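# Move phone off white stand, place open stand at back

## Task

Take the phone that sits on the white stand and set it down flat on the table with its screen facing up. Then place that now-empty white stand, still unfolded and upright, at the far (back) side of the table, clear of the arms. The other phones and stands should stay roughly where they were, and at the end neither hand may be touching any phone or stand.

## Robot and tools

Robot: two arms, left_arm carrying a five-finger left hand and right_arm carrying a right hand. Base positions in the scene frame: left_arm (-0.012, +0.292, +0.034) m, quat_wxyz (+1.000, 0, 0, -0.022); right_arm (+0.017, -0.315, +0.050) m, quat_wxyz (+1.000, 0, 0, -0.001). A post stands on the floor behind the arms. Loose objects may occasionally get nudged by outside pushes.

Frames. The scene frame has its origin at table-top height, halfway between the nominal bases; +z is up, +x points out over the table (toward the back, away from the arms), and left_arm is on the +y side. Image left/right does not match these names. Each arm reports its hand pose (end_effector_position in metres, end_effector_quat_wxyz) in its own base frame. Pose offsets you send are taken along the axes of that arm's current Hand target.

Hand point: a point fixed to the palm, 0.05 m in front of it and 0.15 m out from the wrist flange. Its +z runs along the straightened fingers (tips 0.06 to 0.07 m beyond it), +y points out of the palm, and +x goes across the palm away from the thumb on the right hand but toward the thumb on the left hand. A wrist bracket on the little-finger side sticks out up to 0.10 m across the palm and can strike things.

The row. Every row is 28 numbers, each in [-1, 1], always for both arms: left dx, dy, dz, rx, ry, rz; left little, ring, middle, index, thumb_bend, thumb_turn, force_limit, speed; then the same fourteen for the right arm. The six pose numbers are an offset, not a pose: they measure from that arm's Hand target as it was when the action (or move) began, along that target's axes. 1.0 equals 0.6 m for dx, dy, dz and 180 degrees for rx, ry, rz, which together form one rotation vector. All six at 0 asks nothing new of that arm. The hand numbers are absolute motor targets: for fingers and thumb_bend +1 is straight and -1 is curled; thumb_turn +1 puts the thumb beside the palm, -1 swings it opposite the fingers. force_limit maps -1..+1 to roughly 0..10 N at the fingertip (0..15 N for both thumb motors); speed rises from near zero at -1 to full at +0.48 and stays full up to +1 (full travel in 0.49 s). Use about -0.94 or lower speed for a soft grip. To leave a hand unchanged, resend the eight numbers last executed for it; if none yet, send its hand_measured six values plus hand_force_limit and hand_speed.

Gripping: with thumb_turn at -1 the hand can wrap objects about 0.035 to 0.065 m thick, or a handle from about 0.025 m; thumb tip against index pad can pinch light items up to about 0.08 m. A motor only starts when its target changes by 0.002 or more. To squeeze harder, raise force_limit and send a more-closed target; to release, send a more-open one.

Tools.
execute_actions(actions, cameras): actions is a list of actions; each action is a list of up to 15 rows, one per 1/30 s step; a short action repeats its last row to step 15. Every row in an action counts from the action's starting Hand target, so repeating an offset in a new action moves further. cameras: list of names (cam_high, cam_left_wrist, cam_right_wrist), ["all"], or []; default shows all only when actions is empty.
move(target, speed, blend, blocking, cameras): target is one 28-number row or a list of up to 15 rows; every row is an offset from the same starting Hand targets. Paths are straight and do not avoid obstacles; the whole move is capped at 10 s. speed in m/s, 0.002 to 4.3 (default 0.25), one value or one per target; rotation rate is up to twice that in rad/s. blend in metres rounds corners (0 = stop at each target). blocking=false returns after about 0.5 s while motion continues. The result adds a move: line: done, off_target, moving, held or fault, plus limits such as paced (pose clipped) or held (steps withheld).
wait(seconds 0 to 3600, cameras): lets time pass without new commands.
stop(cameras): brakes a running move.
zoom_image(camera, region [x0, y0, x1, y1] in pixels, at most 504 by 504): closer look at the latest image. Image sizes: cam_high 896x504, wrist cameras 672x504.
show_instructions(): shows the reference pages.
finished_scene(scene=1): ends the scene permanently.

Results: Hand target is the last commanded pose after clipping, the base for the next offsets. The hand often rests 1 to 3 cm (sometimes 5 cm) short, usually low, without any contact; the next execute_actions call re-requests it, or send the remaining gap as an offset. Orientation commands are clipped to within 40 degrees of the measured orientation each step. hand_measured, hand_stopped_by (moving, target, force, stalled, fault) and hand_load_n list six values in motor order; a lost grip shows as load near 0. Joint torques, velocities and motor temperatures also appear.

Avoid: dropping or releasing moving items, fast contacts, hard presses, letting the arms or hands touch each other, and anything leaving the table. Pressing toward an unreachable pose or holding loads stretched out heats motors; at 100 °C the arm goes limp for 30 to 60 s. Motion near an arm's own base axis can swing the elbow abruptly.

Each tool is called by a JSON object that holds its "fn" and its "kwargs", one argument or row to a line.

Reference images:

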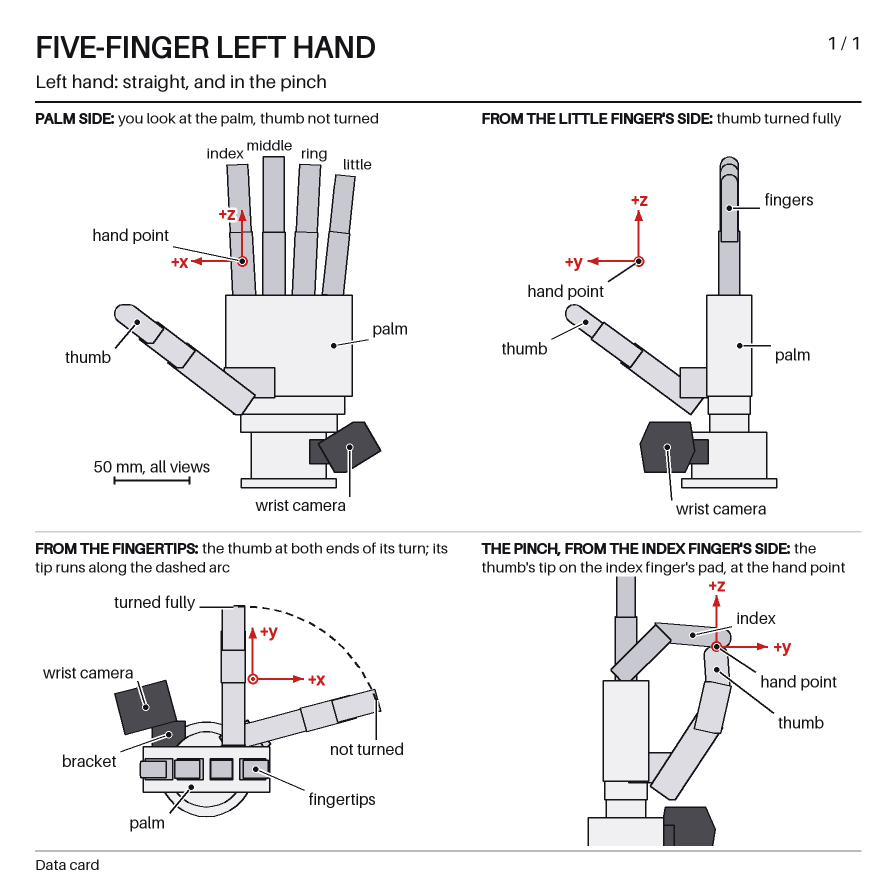

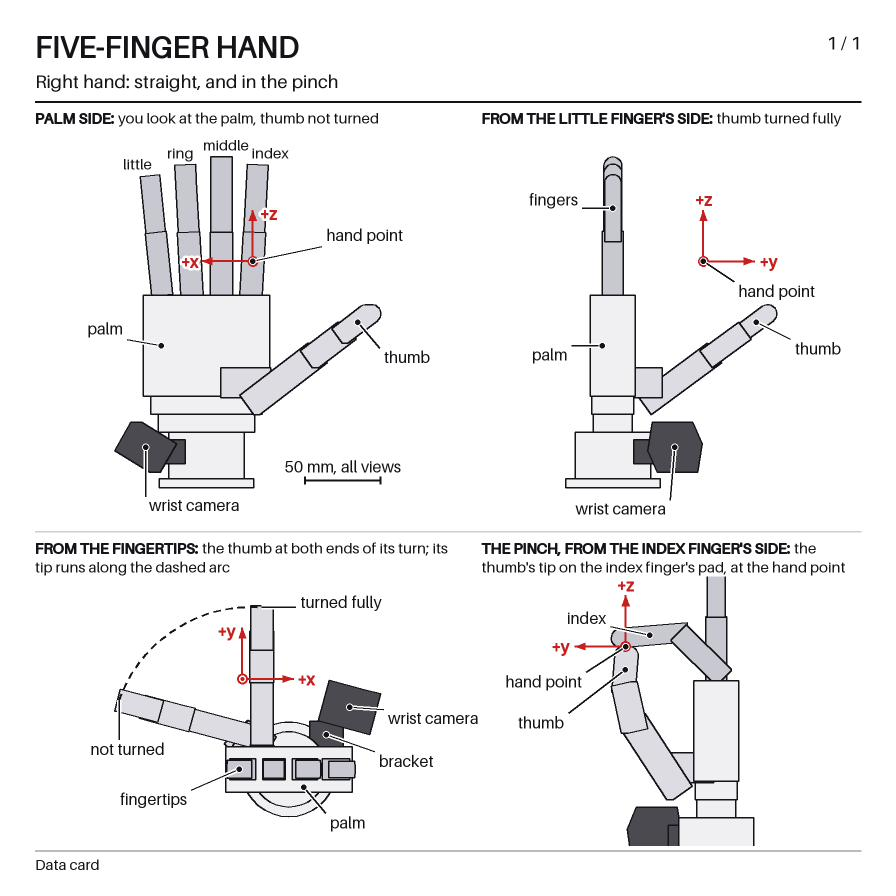

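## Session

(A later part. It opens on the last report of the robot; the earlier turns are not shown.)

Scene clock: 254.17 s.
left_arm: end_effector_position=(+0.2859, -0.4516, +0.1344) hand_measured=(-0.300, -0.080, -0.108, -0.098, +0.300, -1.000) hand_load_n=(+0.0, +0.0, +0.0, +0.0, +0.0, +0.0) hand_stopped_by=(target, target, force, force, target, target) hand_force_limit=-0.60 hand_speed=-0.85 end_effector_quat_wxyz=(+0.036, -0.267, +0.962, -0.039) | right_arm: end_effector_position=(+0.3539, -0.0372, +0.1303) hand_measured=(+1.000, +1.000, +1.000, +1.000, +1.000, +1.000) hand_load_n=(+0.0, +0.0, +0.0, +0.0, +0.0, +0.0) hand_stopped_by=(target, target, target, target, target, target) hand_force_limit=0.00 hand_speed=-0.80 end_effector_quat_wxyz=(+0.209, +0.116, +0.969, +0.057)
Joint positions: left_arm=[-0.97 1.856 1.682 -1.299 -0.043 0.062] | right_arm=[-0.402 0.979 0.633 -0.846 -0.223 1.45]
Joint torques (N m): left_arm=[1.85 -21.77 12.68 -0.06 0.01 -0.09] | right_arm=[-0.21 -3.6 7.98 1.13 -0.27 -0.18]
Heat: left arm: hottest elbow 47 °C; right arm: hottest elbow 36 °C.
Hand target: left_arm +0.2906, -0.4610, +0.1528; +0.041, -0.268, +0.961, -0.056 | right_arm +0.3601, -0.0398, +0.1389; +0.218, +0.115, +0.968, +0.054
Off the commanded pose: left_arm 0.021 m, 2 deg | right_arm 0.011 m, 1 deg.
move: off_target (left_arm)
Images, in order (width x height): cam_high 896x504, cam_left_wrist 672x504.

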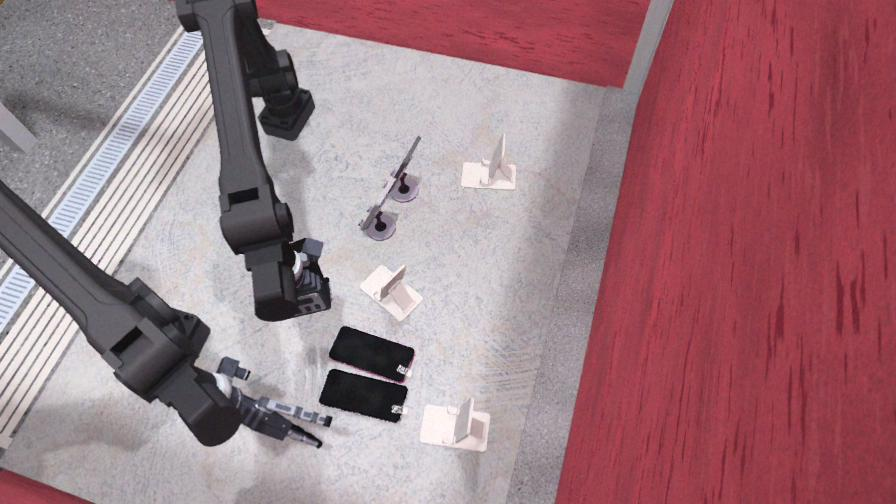

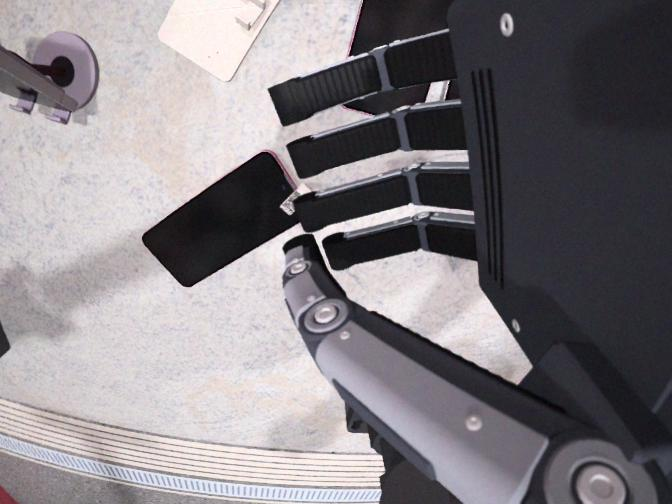

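{"fn": "move", "kwargs": {
  "target": [
    [-0.0123,-0.0325,-0.2475,0,0,0,-0.3,-0.08,-0.35,-0.35,0.3,-1,-0.6,-0.85,0,0,0,0,0,0,1,1,1,1,1,1,0,-0.8],
    [-0.354,0.6547,-0.3207,-0.015,-0.0397,-0.3025,-0.3,-0.08,-0.35,-0.35,0.3,-1,-0.6,-0.85,0,0,0,0,0,0,1,1,1,1,1,1,0,-0.8]
  ],
  "cameras": ["all"],
  "speed": 0.3,
  "blend": [0.05,0]
}}

{"fn": "zoom_image", "kwargs": {
  "camera": "cam_high",
  "region": [220, 120, 470, 370]
}}

Scene clock: 276.80 s.
left_arm: end_effector_position=(+0.2546, -0.0015, +0.3030) hand_measured=(-0.300, -0.080, -0.108, -0.098, +0.300, -1.000) hand_load_n=(+0.0, +0.5, +0.0, +0.0, +0.0, +0.0) hand_stopped_by=(target, target, force, force, target, target) hand_force_limit=-0.60 hand_speed=-0.85 end_effector_quat_wxyz=(-0.067, +0.684, -0.726, +0.034) | right_arm: end_effector_position=(+0.3539, -0.0372, +0.1303) hand_measured=(+1.000, +1.000, +1.000, +1.000, +1.000, +1.000) hand_load_n=(+0.0, +0.0, +0.0, +0.0, +0.0, +0.0) hand_stopped_by=(target, target, target, target, target, target) hand_force_limit=0.00 hand_speed=-0.80 end_effector_quat_wxyz=(+0.209, +0.116, +0.969, +0.057)
Joint positions: left_arm=[0.061 1.083 1.298 -1.639 -0.034 0.123] | right_arm=[-0.402 0.979 0.633 -0.846 -0.223 1.45]
Joint torques (N m): left_arm=[1.73 -7.12 9.11 0.16 0.09 0.14] | right_arm=[0.15 -3.55 7.94 1.03 -0.26 -0.18]
Motor temperatures (°C): left_arm=[26 41 47 26 23 25] | right_arm=[29 33 36 25 28 30]
Heat: left arm: hottest elbow 47 °C; right arm: hottest elbow 36 °C.
Hand target: left_arm +0.2506, -0.0002, +0.3031; -0.063, +0.681, -0.729, +0.031 | right_arm +0.3601, -0.0398, +0.1389; +0.218, +0.115, +0.968, +0.054
Off the commanded pose: left_arm 0.004 m, 1 deg | right_arm 0.011 m, 1 deg.
move: done

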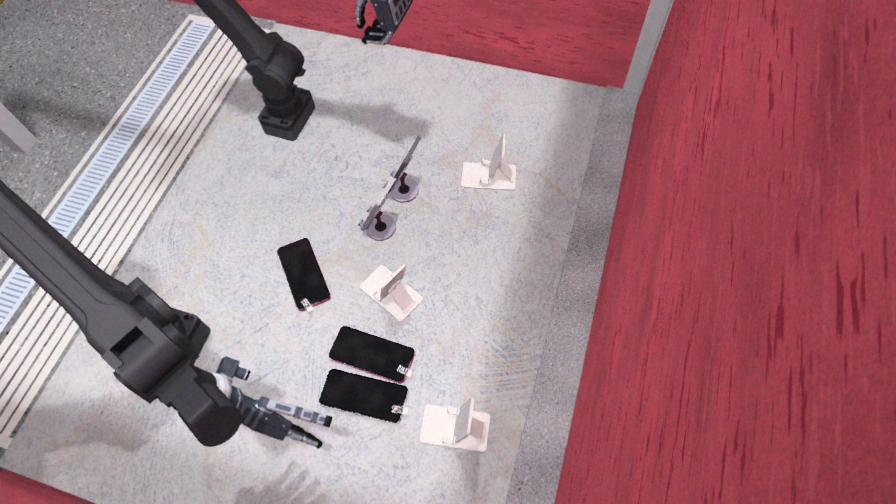

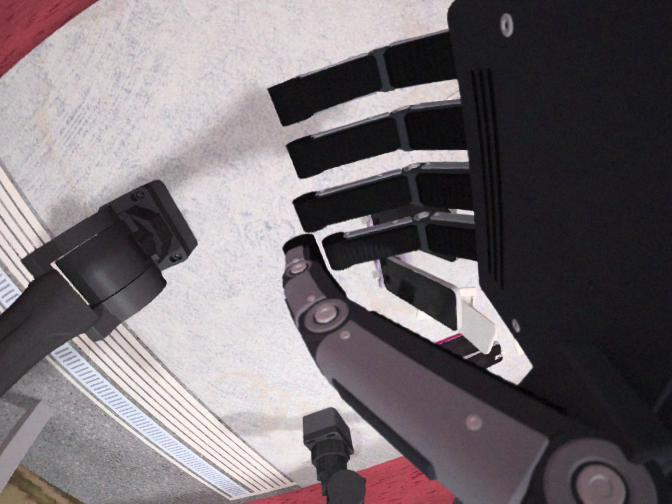

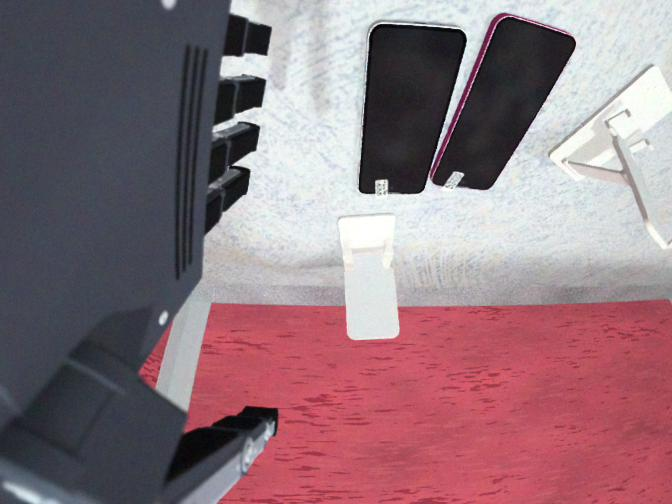

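Scaled by 2.016 from the camera's image (finer frame: 1280x720).

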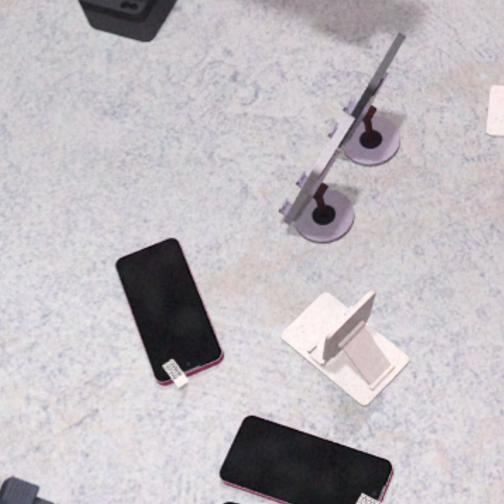

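{"fn": "zoom_image", "kwargs": {
  "camera": "cam_high",
  "region": [350, 250, 430, 330]
}}

{"fn": "zoom_image", "kwargs": {
  "camera": "cam_right_wrist",
  "region": [522, 40, 672, 260]
}}

Scaled by 6.300 from the camera's image (finer frame: 1280x720).

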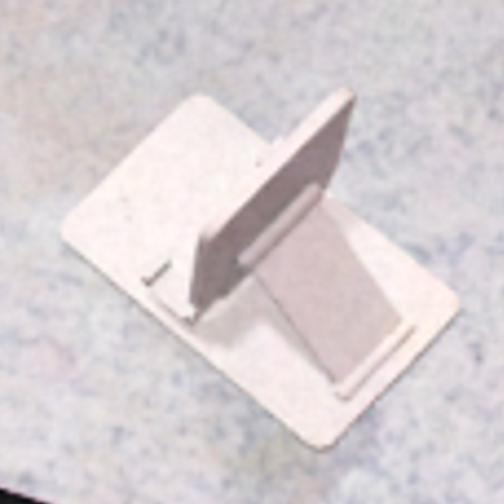

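Scaled by 2.291 from the camera's image (finer frame: 960x720).

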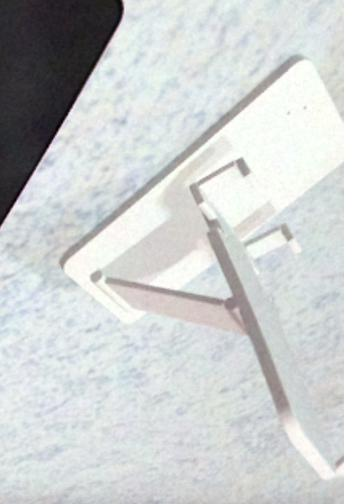

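{"fn": "move", "kwargs": {
  "target": [
    [0,0,0,0,0,0,-0.3,-0.08,-0.35,-0.35,0.3,-1,-0.6,-0.85,-0.009,0.0785,-0.131,-0.008,0.02,-0.06,1,1,1,1,0.3,-1,0,-0.5],
    [0,0,0,0,0,0,-0.3,-0.08,-0.35,-0.35,0.3,-1,-0.6,-0.85,0.2297,0.5383,-0.1252,-0.052,0.1476,-0.4373,1,1,1,1,0.3,-1,0,-0.5]
  ],
  "cameras": ["all"],
  "speed": 0.25,
  "blend": [0.04,0]
}}

{"fn": "zoom_image", "kwargs": {
  "camera": "cam_high",
  "region": [220, 120, 470, 370]
}}

Scene clock: 291.13 s.
left_arm: end_effector_position=(+0.2546, -0.0015, +0.3030) hand_measured=(-0.300, -0.080, -0.108, -0.098, +0.300, -1.000) hand_load_n=(+0.0, +0.0, +0.0, +0.5, +0.0, +0.0) hand_stopped_by=(target, target, force, force, target, target) hand_force_limit=-0.60 hand_speed=-0.85 end_effector_quat_wxyz=(-0.067, +0.683, -0.726, +0.034) | right_arm: end_effector_position=(+0.2628, +0.2930, +0.1850) hand_measured=(+1.000, +1.000, +1.000, +1.000, +0.300, -1.000) hand_load_n=(+0.0, +0.0, +0.0, +0.0, +0.0, +0.0) hand_stopped_by=(target, target, target, target, target, target) hand_force_limit=0.00 hand_speed=-0.50 end_effector_quat_wxyz=(-0.015, -0.540, +0.842, +0.000)
Joint positions: left_arm=[0.061 1.083 1.298 -1.639 -0.034 0.124] | right_arm=[0.666 1.386 1.222 -1.437 -0.004 1.097]
Joint torques (N m): left_arm=[1.73 -7.06 9.02 0.34 0.11 0.07] | right_arm=[0.5 -9.17 9.68 -0.01 0.05 -0.41]
Heat: left arm: hottest elbow 46 °C; right arm: hottest elbow 37 °C.
Hand target: left_arm +0.2506, -0.0002, +0.3031; -0.063, +0.681, -0.729, +0.031 | right_arm +0.2707, +0.3025, +0.2001; +0.001, -0.549, +0.836, +0.000
Off the commanded pose: left_arm 0.004 m, 1 deg | right_arm 0.019 m, 2 deg.
move: off_target (right_arm)

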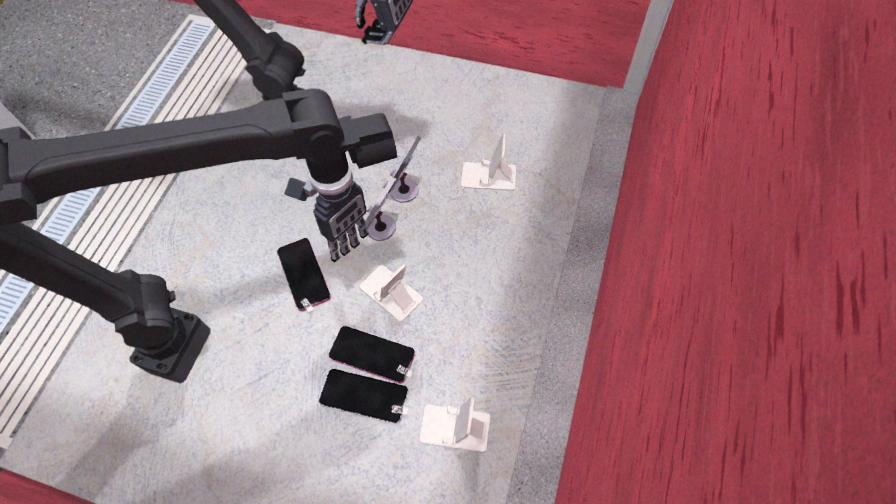

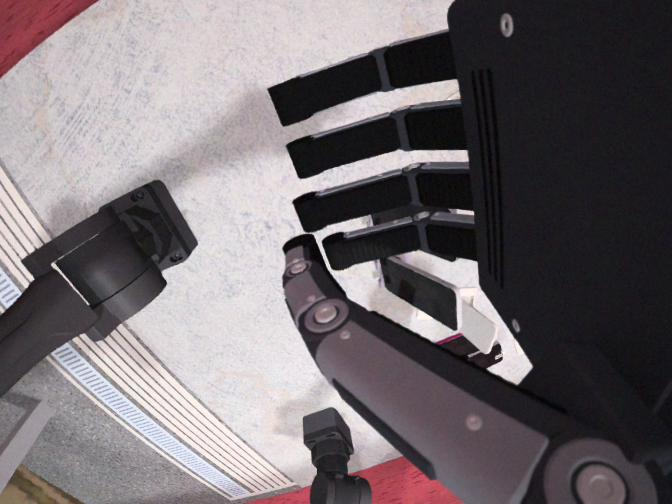

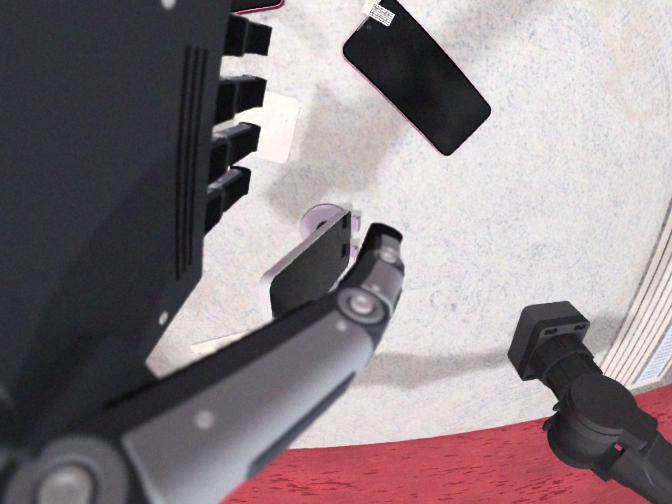

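Scaled by 2.016 from the camera's image (finer frame: 1280x720).

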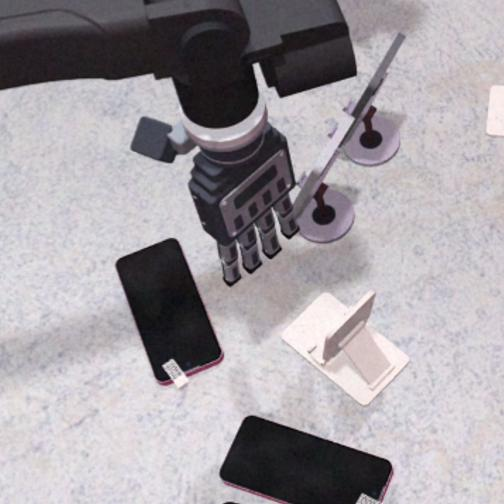

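{"fn": "move", "kwargs": {
  "target": [
    [0,0,0,0,0,0,-0.3,-0.08,-0.35,-0.35,0.3,-1,-0.6,-0.85,0,0,0.183,0,0,0,-0.9,1,1,1,0.3,-1,0,-0.5]
  ],
  "cameras": ["cam_high","cam_right_wrist"],
  "speed": 0.12
}}

{"fn": "zoom_image", "kwargs": {
  "camera": "cam_high",
  "region": [300, 180, 460, 340]
}}

Scene clock: 301.43 s.
left_arm: end_effector_position=(+0.2546, -0.0015, +0.3030) hand_measured=(-0.300, -0.080, -0.108, -0.098, +0.300, -1.000) hand_load_n=(+0.0, +0.0, +0.0, +0.0, +0.0, +0.0) hand_stopped_by=(target, target, force, force, target, target) hand_force_limit=-0.60 hand_speed=-0.85 end_effector_quat_wxyz=(-0.067, +0.683, -0.726, +0.034) | right_arm: end_effector_position=(+0.2740, +0.3018, +0.0957) hand_measured=(-0.900, +1.000, +1.000, +1.000, +0.300, -1.000) hand_load_n=(+0.0, +0.0, +0.0, +0.0, +0.0, +0.0) hand_stopped_by=(target, target, target, target, target, target) hand_force_limit=0.00 hand_speed=-0.50 end_effector_quat_wxyz=(+0.002, -0.540, +0.841, +0.002)
Joint positions: left_arm=[0.061 1.083 1.298 -1.639 -0.034 0.124] | right_arm=[0.666 1.466 1.06 -1.16 -0.004 1.096]
Joint torques (N m): left_arm=[1.61 -6.95 9.01 0.1 0.11 0.1] | right_arm=[0.56 -9.23 5.5 0.84 0.06 -0.34]
Heat: left arm: hottest elbow 45 °C; right arm: hottest elbow 37 °C.
Hand target: left_arm +0.2506, -0.0002, +0.3031; -0.063, +0.681, -0.729, +0.031 | right_arm +0.2707, +0.3025, +0.0903; +0.000, -0.549, +0.836, +0.000
Off the commanded pose: left_arm 0.004 m, 1 deg | right_arm 0.006 m, 1 deg.
move: done

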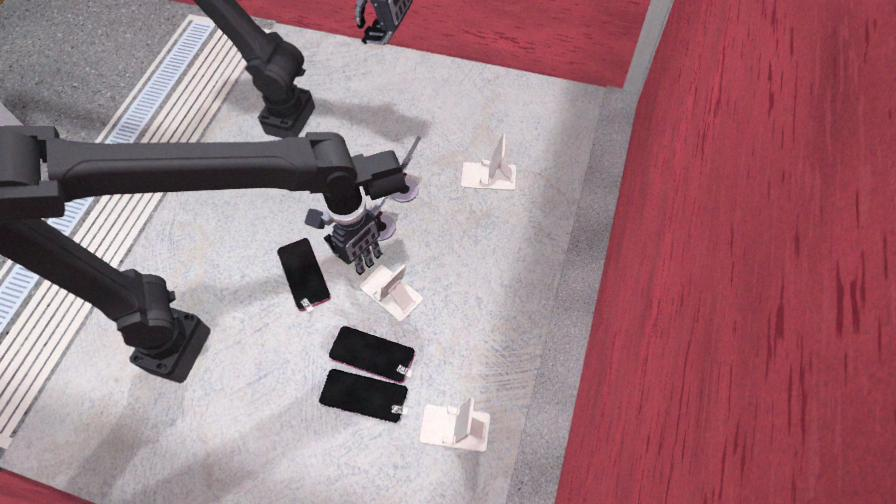

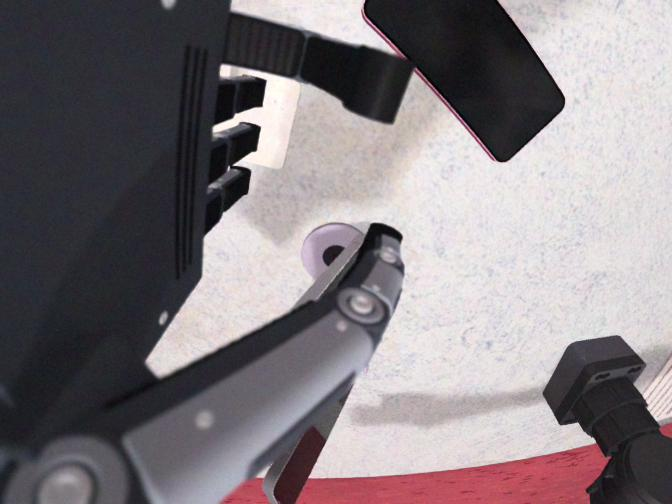

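Scaled by 3.150 from the camera's image (finer frame: 1280x720).

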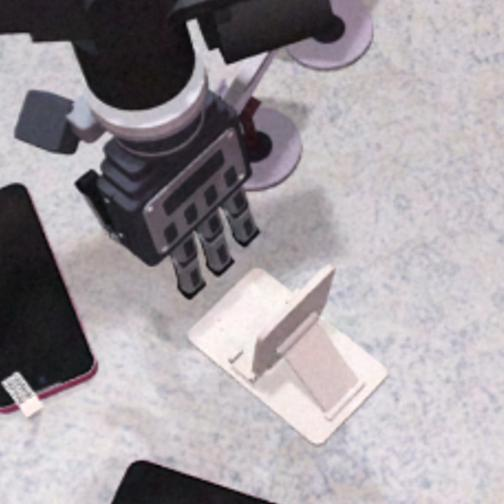

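{"fn": "move", "kwargs": {
  "target": [
    [0,0,0,0,0,0,-0.3,-0.08,-0.35,-0.35,0.3,-1,-0.6,-0.85,0,0,0.085,0,0,0,-0.9,1,1,1,0.3,-1,0,-0.5]
  ],
  "cameras": ["cam_high","cam_right_wrist"],
  "speed": 0.1
}}

{"fn": "zoom_image", "kwargs": {
  "camera": "cam_high",
  "region": [330, 220, 450, 340]
}}

Scene clock: 305.13 s.
left_arm: end_effector_position=(+0.2546, -0.0015, +0.3030) hand_measured=(-0.300, -0.080, -0.108, -0.098, +0.300, -1.000) hand_load_n=(+0.5, +0.0, +0.5, +0.0, +0.0, +0.0) hand_stopped_by=(target, target, force, force, target, target) hand_force_limit=-0.60 hand_speed=-0.85 end_effector_quat_wxyz=(-0.067, +0.683, -0.726, +0.034) | right_arm: end_effector_position=(+0.2744, +0.3021, +0.0443) hand_measured=(-0.900, +1.000, +1.000, +1.000, +0.300, -1.000) hand_load_n=(+0.0, +0.0, +0.0, +0.0, +0.0, +0.0) hand_stopped_by=(target, target, target, target, target, target) hand_force_limit=0.00 hand_speed=-0.50 end_effector_quat_wxyz=(+0.002, -0.540, +0.841, +0.002)
Joint positions: left_arm=[0.061 1.083 1.298 -1.639 -0.034 0.124] | right_arm=[0.666 1.533 0.985 -1.018 -0.004 1.096]
Joint torques (N m): left_arm=[1.32 -7.24 9.09 0.18 0.08 0.11] | right_arm=[0.73 -9.58 4.96 0.8 0.04 -0.27]
Heat: left arm: hottest elbow 45 °C; right arm: hottest elbow 37 °C.
Hand target: left_arm +0.2506, -0.0002, +0.3031; -0.063, +0.681, -0.729, +0.031 | right_arm +0.2707, +0.3025, +0.0392; +0.000, -0.549, +0.836, +0.000
Off the commanded pose: left_arm 0.004 m, 1 deg | right_arm 0.006 m, 1 deg.
move: done

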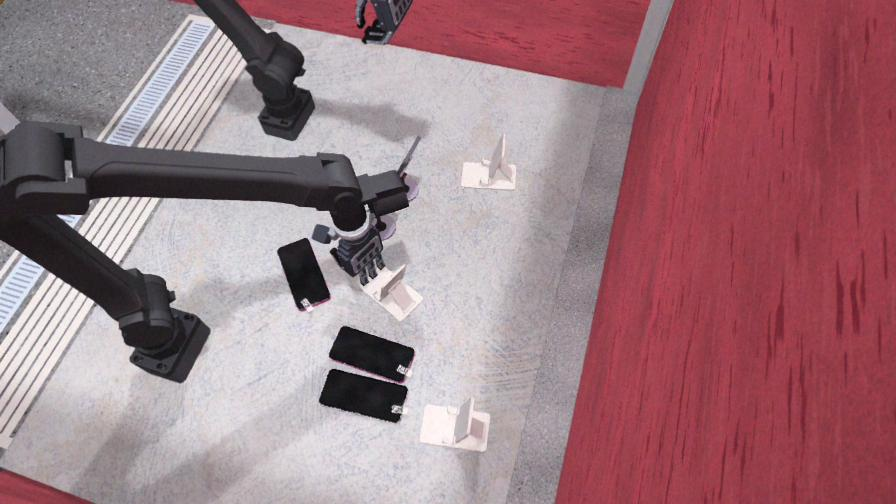

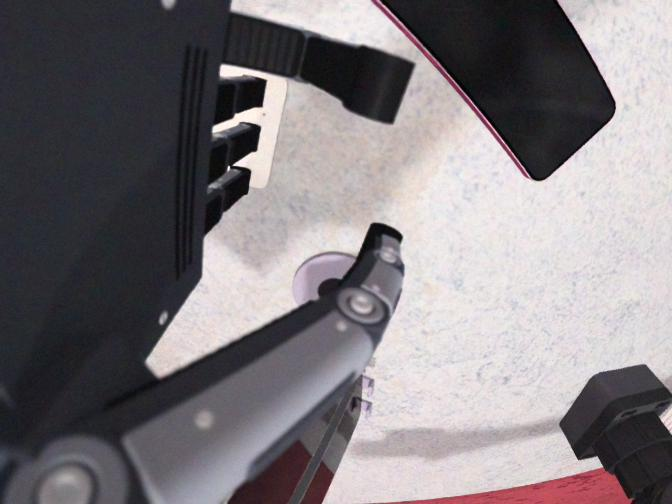

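Scaled by 4.200 from the camera's image (finer frame: 1280x720).

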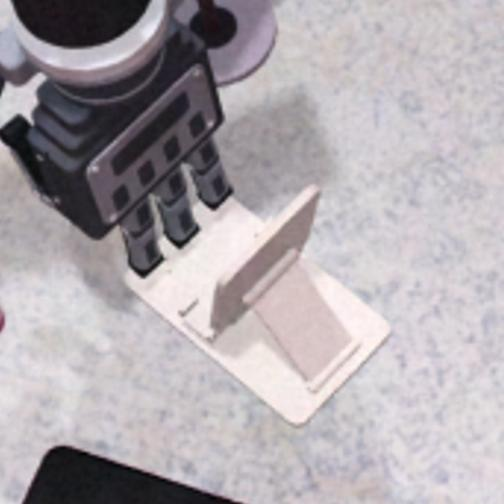

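{"fn": "move", "kwargs": {
  "target": [
    [0,0,0,0,0,0,-0.3,-0.08,-0.35,-0.35,0.3,-1,-0.6,-0.85,0.0033,-0.0422,0,0,0,-0.0078,-0.9,1,1,1,0.3,-1,0,-0.5],
    [0,0,0,0,0,0,-0.3,-0.08,-0.35,-0.35,0.3,-1,-0.6,-0.85,0.0052,-0.1215,-0.005,0,0,-0.027,-0.9,1,1,1,0.3,-1,0,-0.5],
    [0,0,0,0,0,0,-0.3,-0.08,-0.35,-0.35,0.3,-1,-0.6,-0.85,0.001,-0.2013,-0.01,0,0,-0.0439,-0.9,1,1,1,0.3,-1,0,-0.5]
  ],
  "cameras": ["cam_high","cam_right_wrist"],
  "speed": [0.05,0.07,0.07],
  "blend": [0.01,0.01,0]
}}

{"fn": "zoom_image", "kwargs": {
  "camera": "cam_high",
  "region": [350, 200, 510, 360]
}}

Scene clock: 315.17 s.
left_arm: end_effector_position=(+0.2546, -0.0015, +0.3030) hand_measured=(-0.300, -0.080, -0.108, -0.098, +0.300, -1.000) hand_load_n=(+0.0, +0.0, +0.0, +0.0, +0.0, +0.0) hand_stopped_by=(target, target, force, force, target, target) hand_force_limit=-0.60 hand_speed=-0.85 end_effector_quat_wxyz=(-0.067, +0.683, -0.726, +0.034) | right_arm: end_effector_position=(+0.3627, +0.2539, +0.0384) hand_measured=(-0.900, +1.000, +1.000, +1.000, +0.300, -1.000) hand_load_n=(+0.0, -0.5, +0.0, +0.0, +0.0, +0.0) hand_stopped_by=(target, target, target, target, target, target) hand_force_limit=0.00 hand_speed=-0.50 end_effector_quat_wxyz=(-0.010, -0.606, +0.796, +0.004)
Joint positions: left_arm=[0.061 1.083 1.298 -1.639 -0.034 0.124] | right_arm=[0.466 1.698 1.172 -1.065 -0.005 0.736]
Joint torques (N m): left_arm=[1.49 -6.95 9.2 0.27 0.09 0.13] | right_arm=[-1.26 -11.75 8.39 0.1 0.11 -0.37]
Motor temperatures (°C): left_arm=[26 36 45 26 23 25] | right_arm=[29 34 37 25 28 30]
Heat: left arm: hottest elbow 45 °C; right arm: hottest elbow 37 °C.
Hand target: left_arm +0.2506, -0.0002, +0.3031; -0.063, +0.681, -0.729, +0.031 | right_arm +0.3813, +0.2542, +0.0452; +0.000, -0.606, +0.796, +0.000
Off the commanded pose: left_arm 0.004 m, 1 deg | right_arm 0.020 m, 1 deg.
move: off_target (right_arm)

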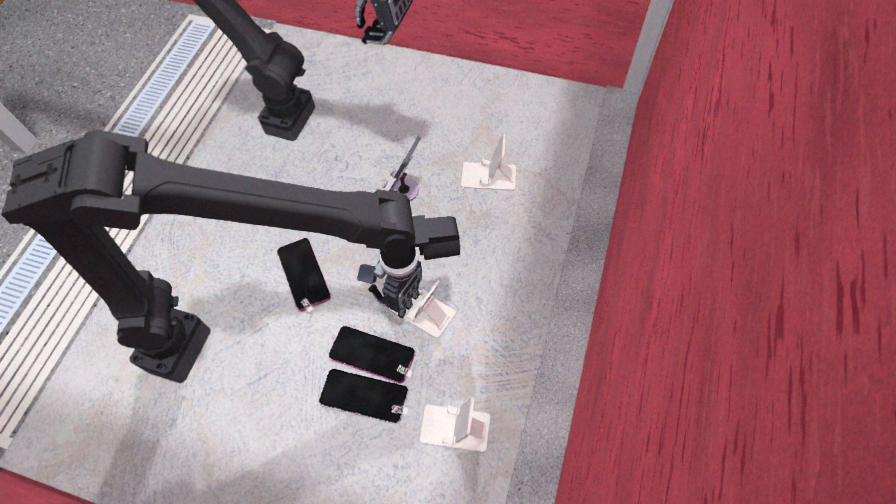

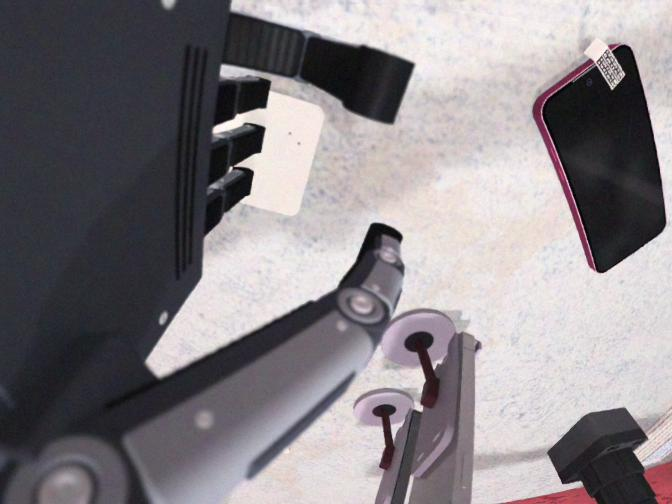

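Scaled by 3.150 from the camera's image (finer frame: 1280x720).

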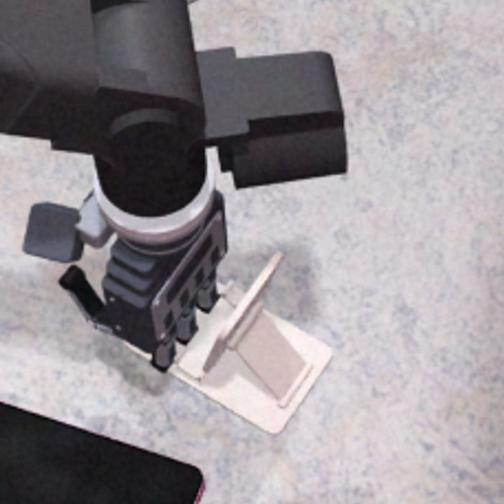

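{"fn": "move", "kwargs": {
  "target": [
    [0,0,0,0,0,0,-0.3,-0.08,-0.35,-0.35,0.3,-1,-0.6,-0.85,0.0005,-0.0923,-0.012,0,0,-0.019,-0.9,1,1,1,0.3,-1,0,-0.5],
    [0,0,0,0,0,0,-0.3,-0.08,-0.35,-0.35,0.3,-1,-0.6,-0.85,-0.0038,-0.1832,-0.023,0,0,-0.0356,-0.9,1,1,1,0.3,-1,0,-0.5]
  ],
  "cameras": ["cam_high","cam_right_wrist"],
  "speed": [0.07,0.07],
  "blend": [0.01,0]
}}

{"fn": "zoom_image", "kwargs": {
  "camera": "cam_high",
  "region": [400, 220, 560, 380]
}}

Scene clock: 321.63 s.
left_arm: end_effector_position=(+0.2546, -0.0015, +0.3030) hand_measured=(-0.300, -0.080, -0.108, -0.098, +0.300, -1.000) hand_load_n=(+0.0, +0.0, +0.0, -0.5, +0.0, +0.0) hand_stopped_by=(target, target, force, force, target, target) hand_force_limit=-0.60 hand_speed=-0.85 end_effector_quat_wxyz=(-0.067, +0.683, -0.726, +0.034) | right_arm: end_effector_position=(+0.4694, +0.2308, +0.0532) hand_measured=(-0.900, +1.000, +1.000, +1.000, +0.300, -1.000) hand_load_n=(+0.0, -0.5, +0.0, +0.0, +0.0, +0.0) hand_stopped_by=(target, target, target, target, target, target) hand_force_limit=0.00 hand_speed=-0.50 end_effector_quat_wxyz=(-0.009, -0.649, +0.760, +0.006)
Joint positions: left_arm=[0.061 1.083 1.298 -1.639 -0.034 0.124] | right_arm=[0.349 1.905 1.514 -1.201 -0.005 0.506]
Joint torques (N m): left_arm=[1.32 -7.12 9.03 0.18 0.1 0.14] | right_arm=[-1.03 -15.62 9.16 0.17 0.12 -0.36]
Heat: left arm: hottest elbow 44 °C; right arm: hottest elbow 37 °C.
Hand target: left_arm +0.2506, -0.0002, +0.3031; -0.063, +0.681, -0.729, +0.031 | right_arm +0.4879, +0.2270, +0.0591; +0.000, -0.649, +0.761, +0.000
Off the commanded pose: left_arm 0.004 m, 1 deg | right_arm 0.020 m, 1 deg.
move: off_target (right_arm)

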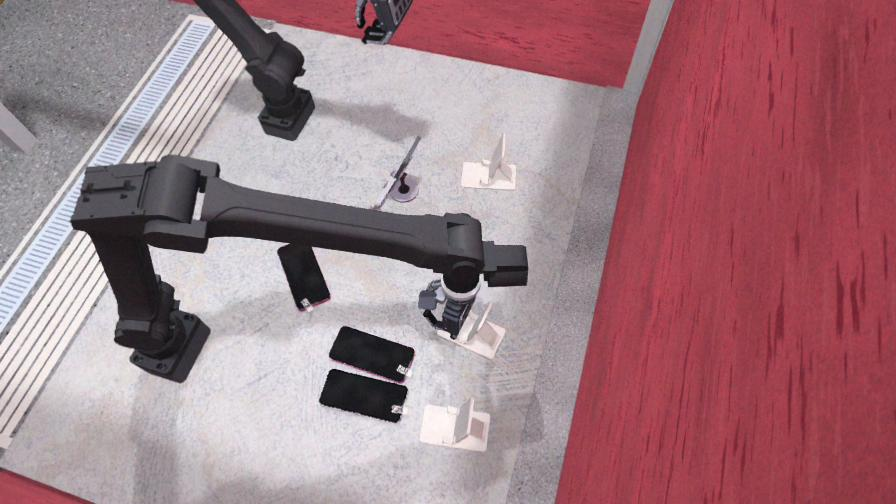

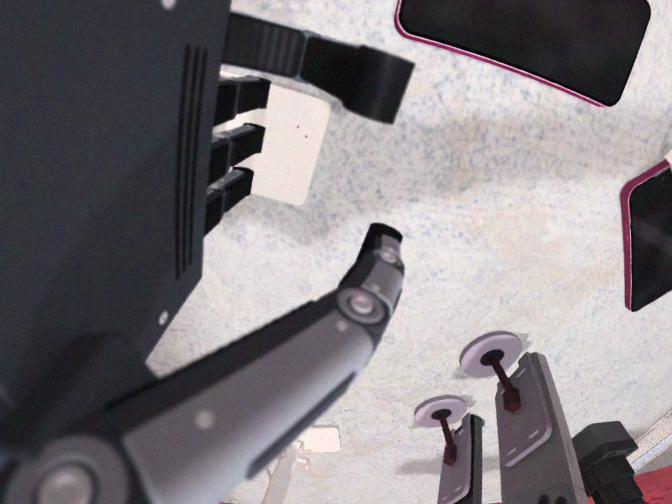

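Scaled by 3.150 from the camera's image (finer frame: 1280x720).

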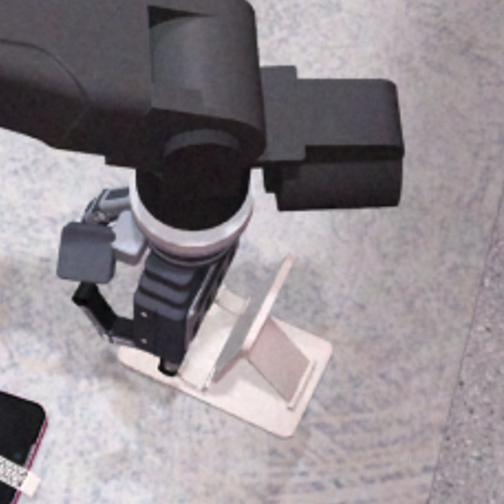

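{"fn": "move", "kwargs": {
  "target": [
    [0,0,0,0,0,0,-0.3,-0.08,-0.35,-0.35,0.3,-1,-0.6,-0.85,-0.0033,-0.084,-0.001,0,0,-0.011,-0.9,1,1,1,0.3,-1,0,-0.5]
  ],
  "cameras": ["cam_high","cam_right_wrist"],
  "speed": 0.07
}}

{"fn": "zoom_image", "kwargs": {
  "camera": "cam_high",
  "region": [440, 220, 600, 380]
}}

Scene clock: 325.53 s.
left_arm: end_effector_position=(+0.2546, -0.0015, +0.3030) hand_measured=(-0.300, -0.080, -0.108, -0.098, +0.300, -1.000) hand_load_n=(+0.0, +0.0, +0.0, +0.0, +0.0, +0.0) hand_stopped_by=(target, target, force, force, target, target) hand_force_limit=-0.60 hand_speed=-0.85 end_effector_quat_wxyz=(-0.067, +0.683, -0.726, +0.034) | right_arm: end_effector_position=(+0.5181, +0.2271, +0.0559) hand_measured=(-0.900, +1.000, +1.000, +1.000, +0.300, -1.000) hand_load_n=(+0.0, -0.5, +0.0, -0.5, +0.0, +0.0) hand_stopped_by=(target, target, target, target, target, target) hand_force_limit=0.00 hand_speed=-0.50 end_effector_quat_wxyz=(-0.010, -0.664, +0.748, +0.007)
Joint positions: left_arm=[0.061 1.083 1.298 -1.639 -0.034 0.124] | right_arm=[0.318 2.022 1.705 -1.277 -0.005 0.437]
Joint torques (N m): left_arm=[1.2 -7.3 9.13 0.24 0.12 0.11] | right_arm=[-1.79 -17.03 9.68 0.23 0.13 -0.33]
Heat: left arm: hottest elbow 44 °C; right arm: hottest elbow 37 °C.
Hand target: left_arm +0.2506, -0.0002, +0.3031; -0.063, +0.681, -0.729, +0.031 | right_arm +0.5379, +0.2210, +0.0597; +0.000, -0.662, +0.749, +0.000
Off the commanded pose: left_arm 0.004 m, 1 deg | right_arm 0.021 m, 1 deg.
move: off_target (right_arm)

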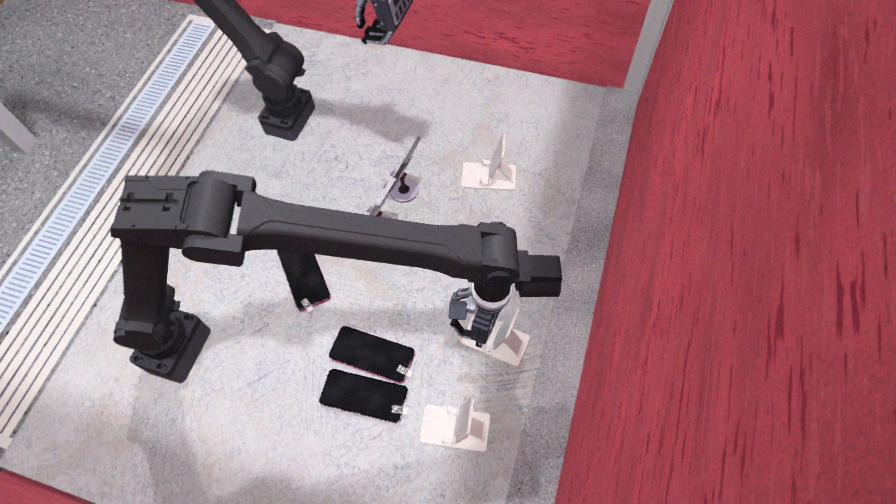

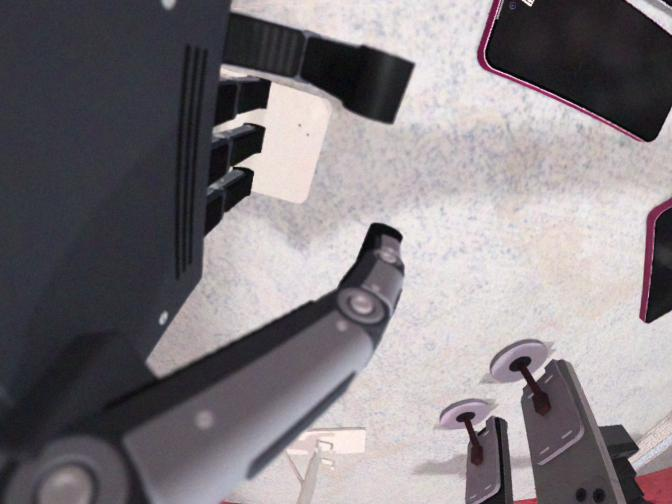

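Scaled by 3.150 from the camera's image (finer frame: 1280x720).

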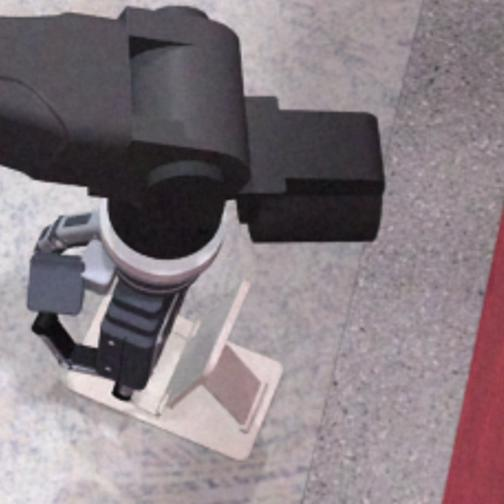

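{"fn": "move", "kwargs": {
  "target": [
    [0,0,0,0,0,0,-0.3,-0.08,-0.35,-0.35,0.3,-1,-0.6,-0.85,0,0.058,-0.02,0,0,0,-0.9,1,1,1,0.3,-1,0,-0.5],
    [0,0,0,0,0,0,-0.3,-0.08,-0.35,-0.35,0.3,-1,-0.6,-0.85,0,0.15,-0.067,0,0,0,-0.9,1,1,1,0.3,-1,0,-0.5],
    [0,0,0,0,0,0,-0.3,-0.08,-0.35,-0.35,0.3,-1,-0.6,-0.85,0.435,0.245,-0.267,0,0,0,-0.9,1,1,1,0.3,-1,0,-0.5]
  ],
  "cameras": ["all"],
  "speed": [0.05,0.08,0.2],
  "blend": [0.005,0.02,0]
}}

{"fn": "zoom_image", "kwargs": {
  "camera": "cam_high",
  "region": [360, 220, 600, 460]
}}

Scene clock: 332.90 s.
left_arm: end_effector_position=(+0.2546, -0.0015, +0.3030) hand_measured=(-0.300, -0.080, -0.108, -0.098, +0.300, -1.000) hand_load_n=(+0.0, +0.0, +0.0, +0.0, +0.0, +0.0) hand_stopped_by=(target, target, force, force, target, target) hand_force_limit=-0.60 hand_speed=-0.85 end_effector_quat_wxyz=(-0.067, +0.683, -0.726, +0.034) | right_arm: end_effector_position=(+0.3598, -0.0174, +0.2149) hand_measured=(-0.900, +1.000, +1.000, +1.000, +0.300, -1.000) hand_load_n=(+0.0, +0.0, +0.0, +0.0, +0.0, +0.0) hand_stopped_by=(target, target, target, target, target, target) hand_force_limit=0.00 hand_speed=-0.50 end_effector_quat_wxyz=(-0.001, -0.658, +0.753, +0.002)
Joint positions: left_arm=[0.061 1.083 1.298 -1.639 -0.034 0.124] | right_arm=[-0.133 1.44 1.356 -1.491 -0.001 0]
Joint torques (N m): left_arm=[1.55 -7.12 9.09 0.1 0.13 0.11] | right_arm=[-0.73 -10.58 7.19 0.06 -0.02 -0.22]
Heat: left arm: hottest elbow 44 °C; right arm: hottest elbow 37 °C.
Hand target: left_arm +0.2506, -0.0002, +0.3031; -0.063, +0.681, -0.729, +0.031 | right_arm +0.3598, -0.0200, +0.2197; +0.000, -0.662, +0.749, +0.000
Off the commanded pose: left_arm 0.004 m, 1 deg | right_arm 0.005 m, 1 deg.
move: done

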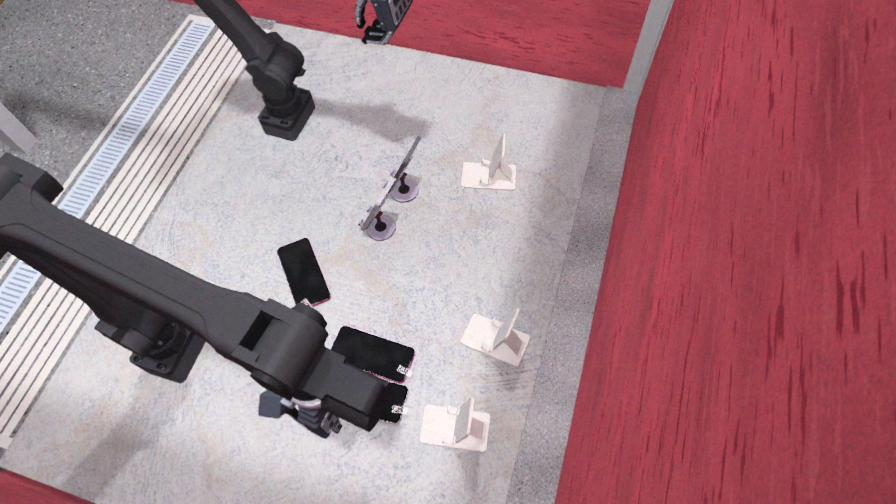

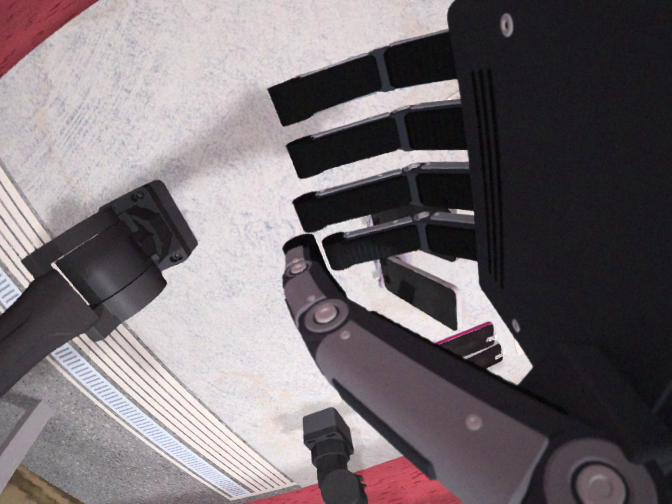

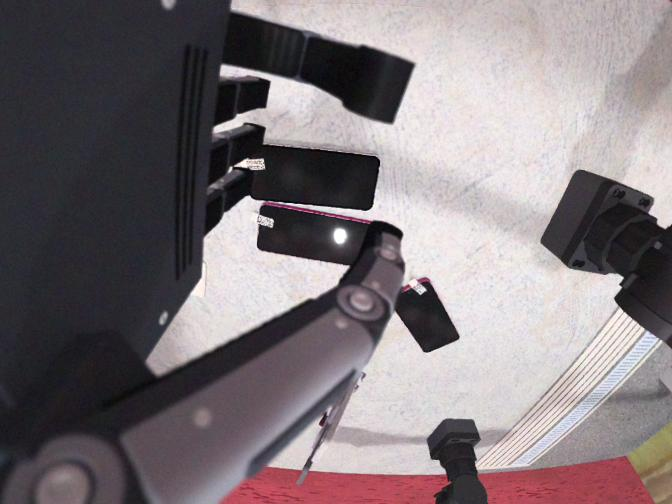

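Scaled by 2.100 from the camera's image (finer frame: 1280x720).

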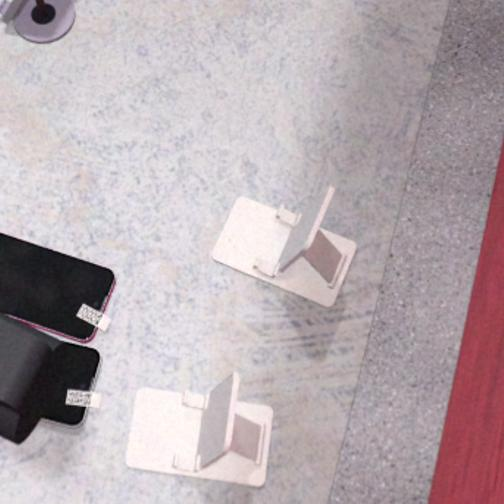

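{"fn": "finished_scene", "kwargs": {
  "scene": 1
}}

The scene is finished: the task was done.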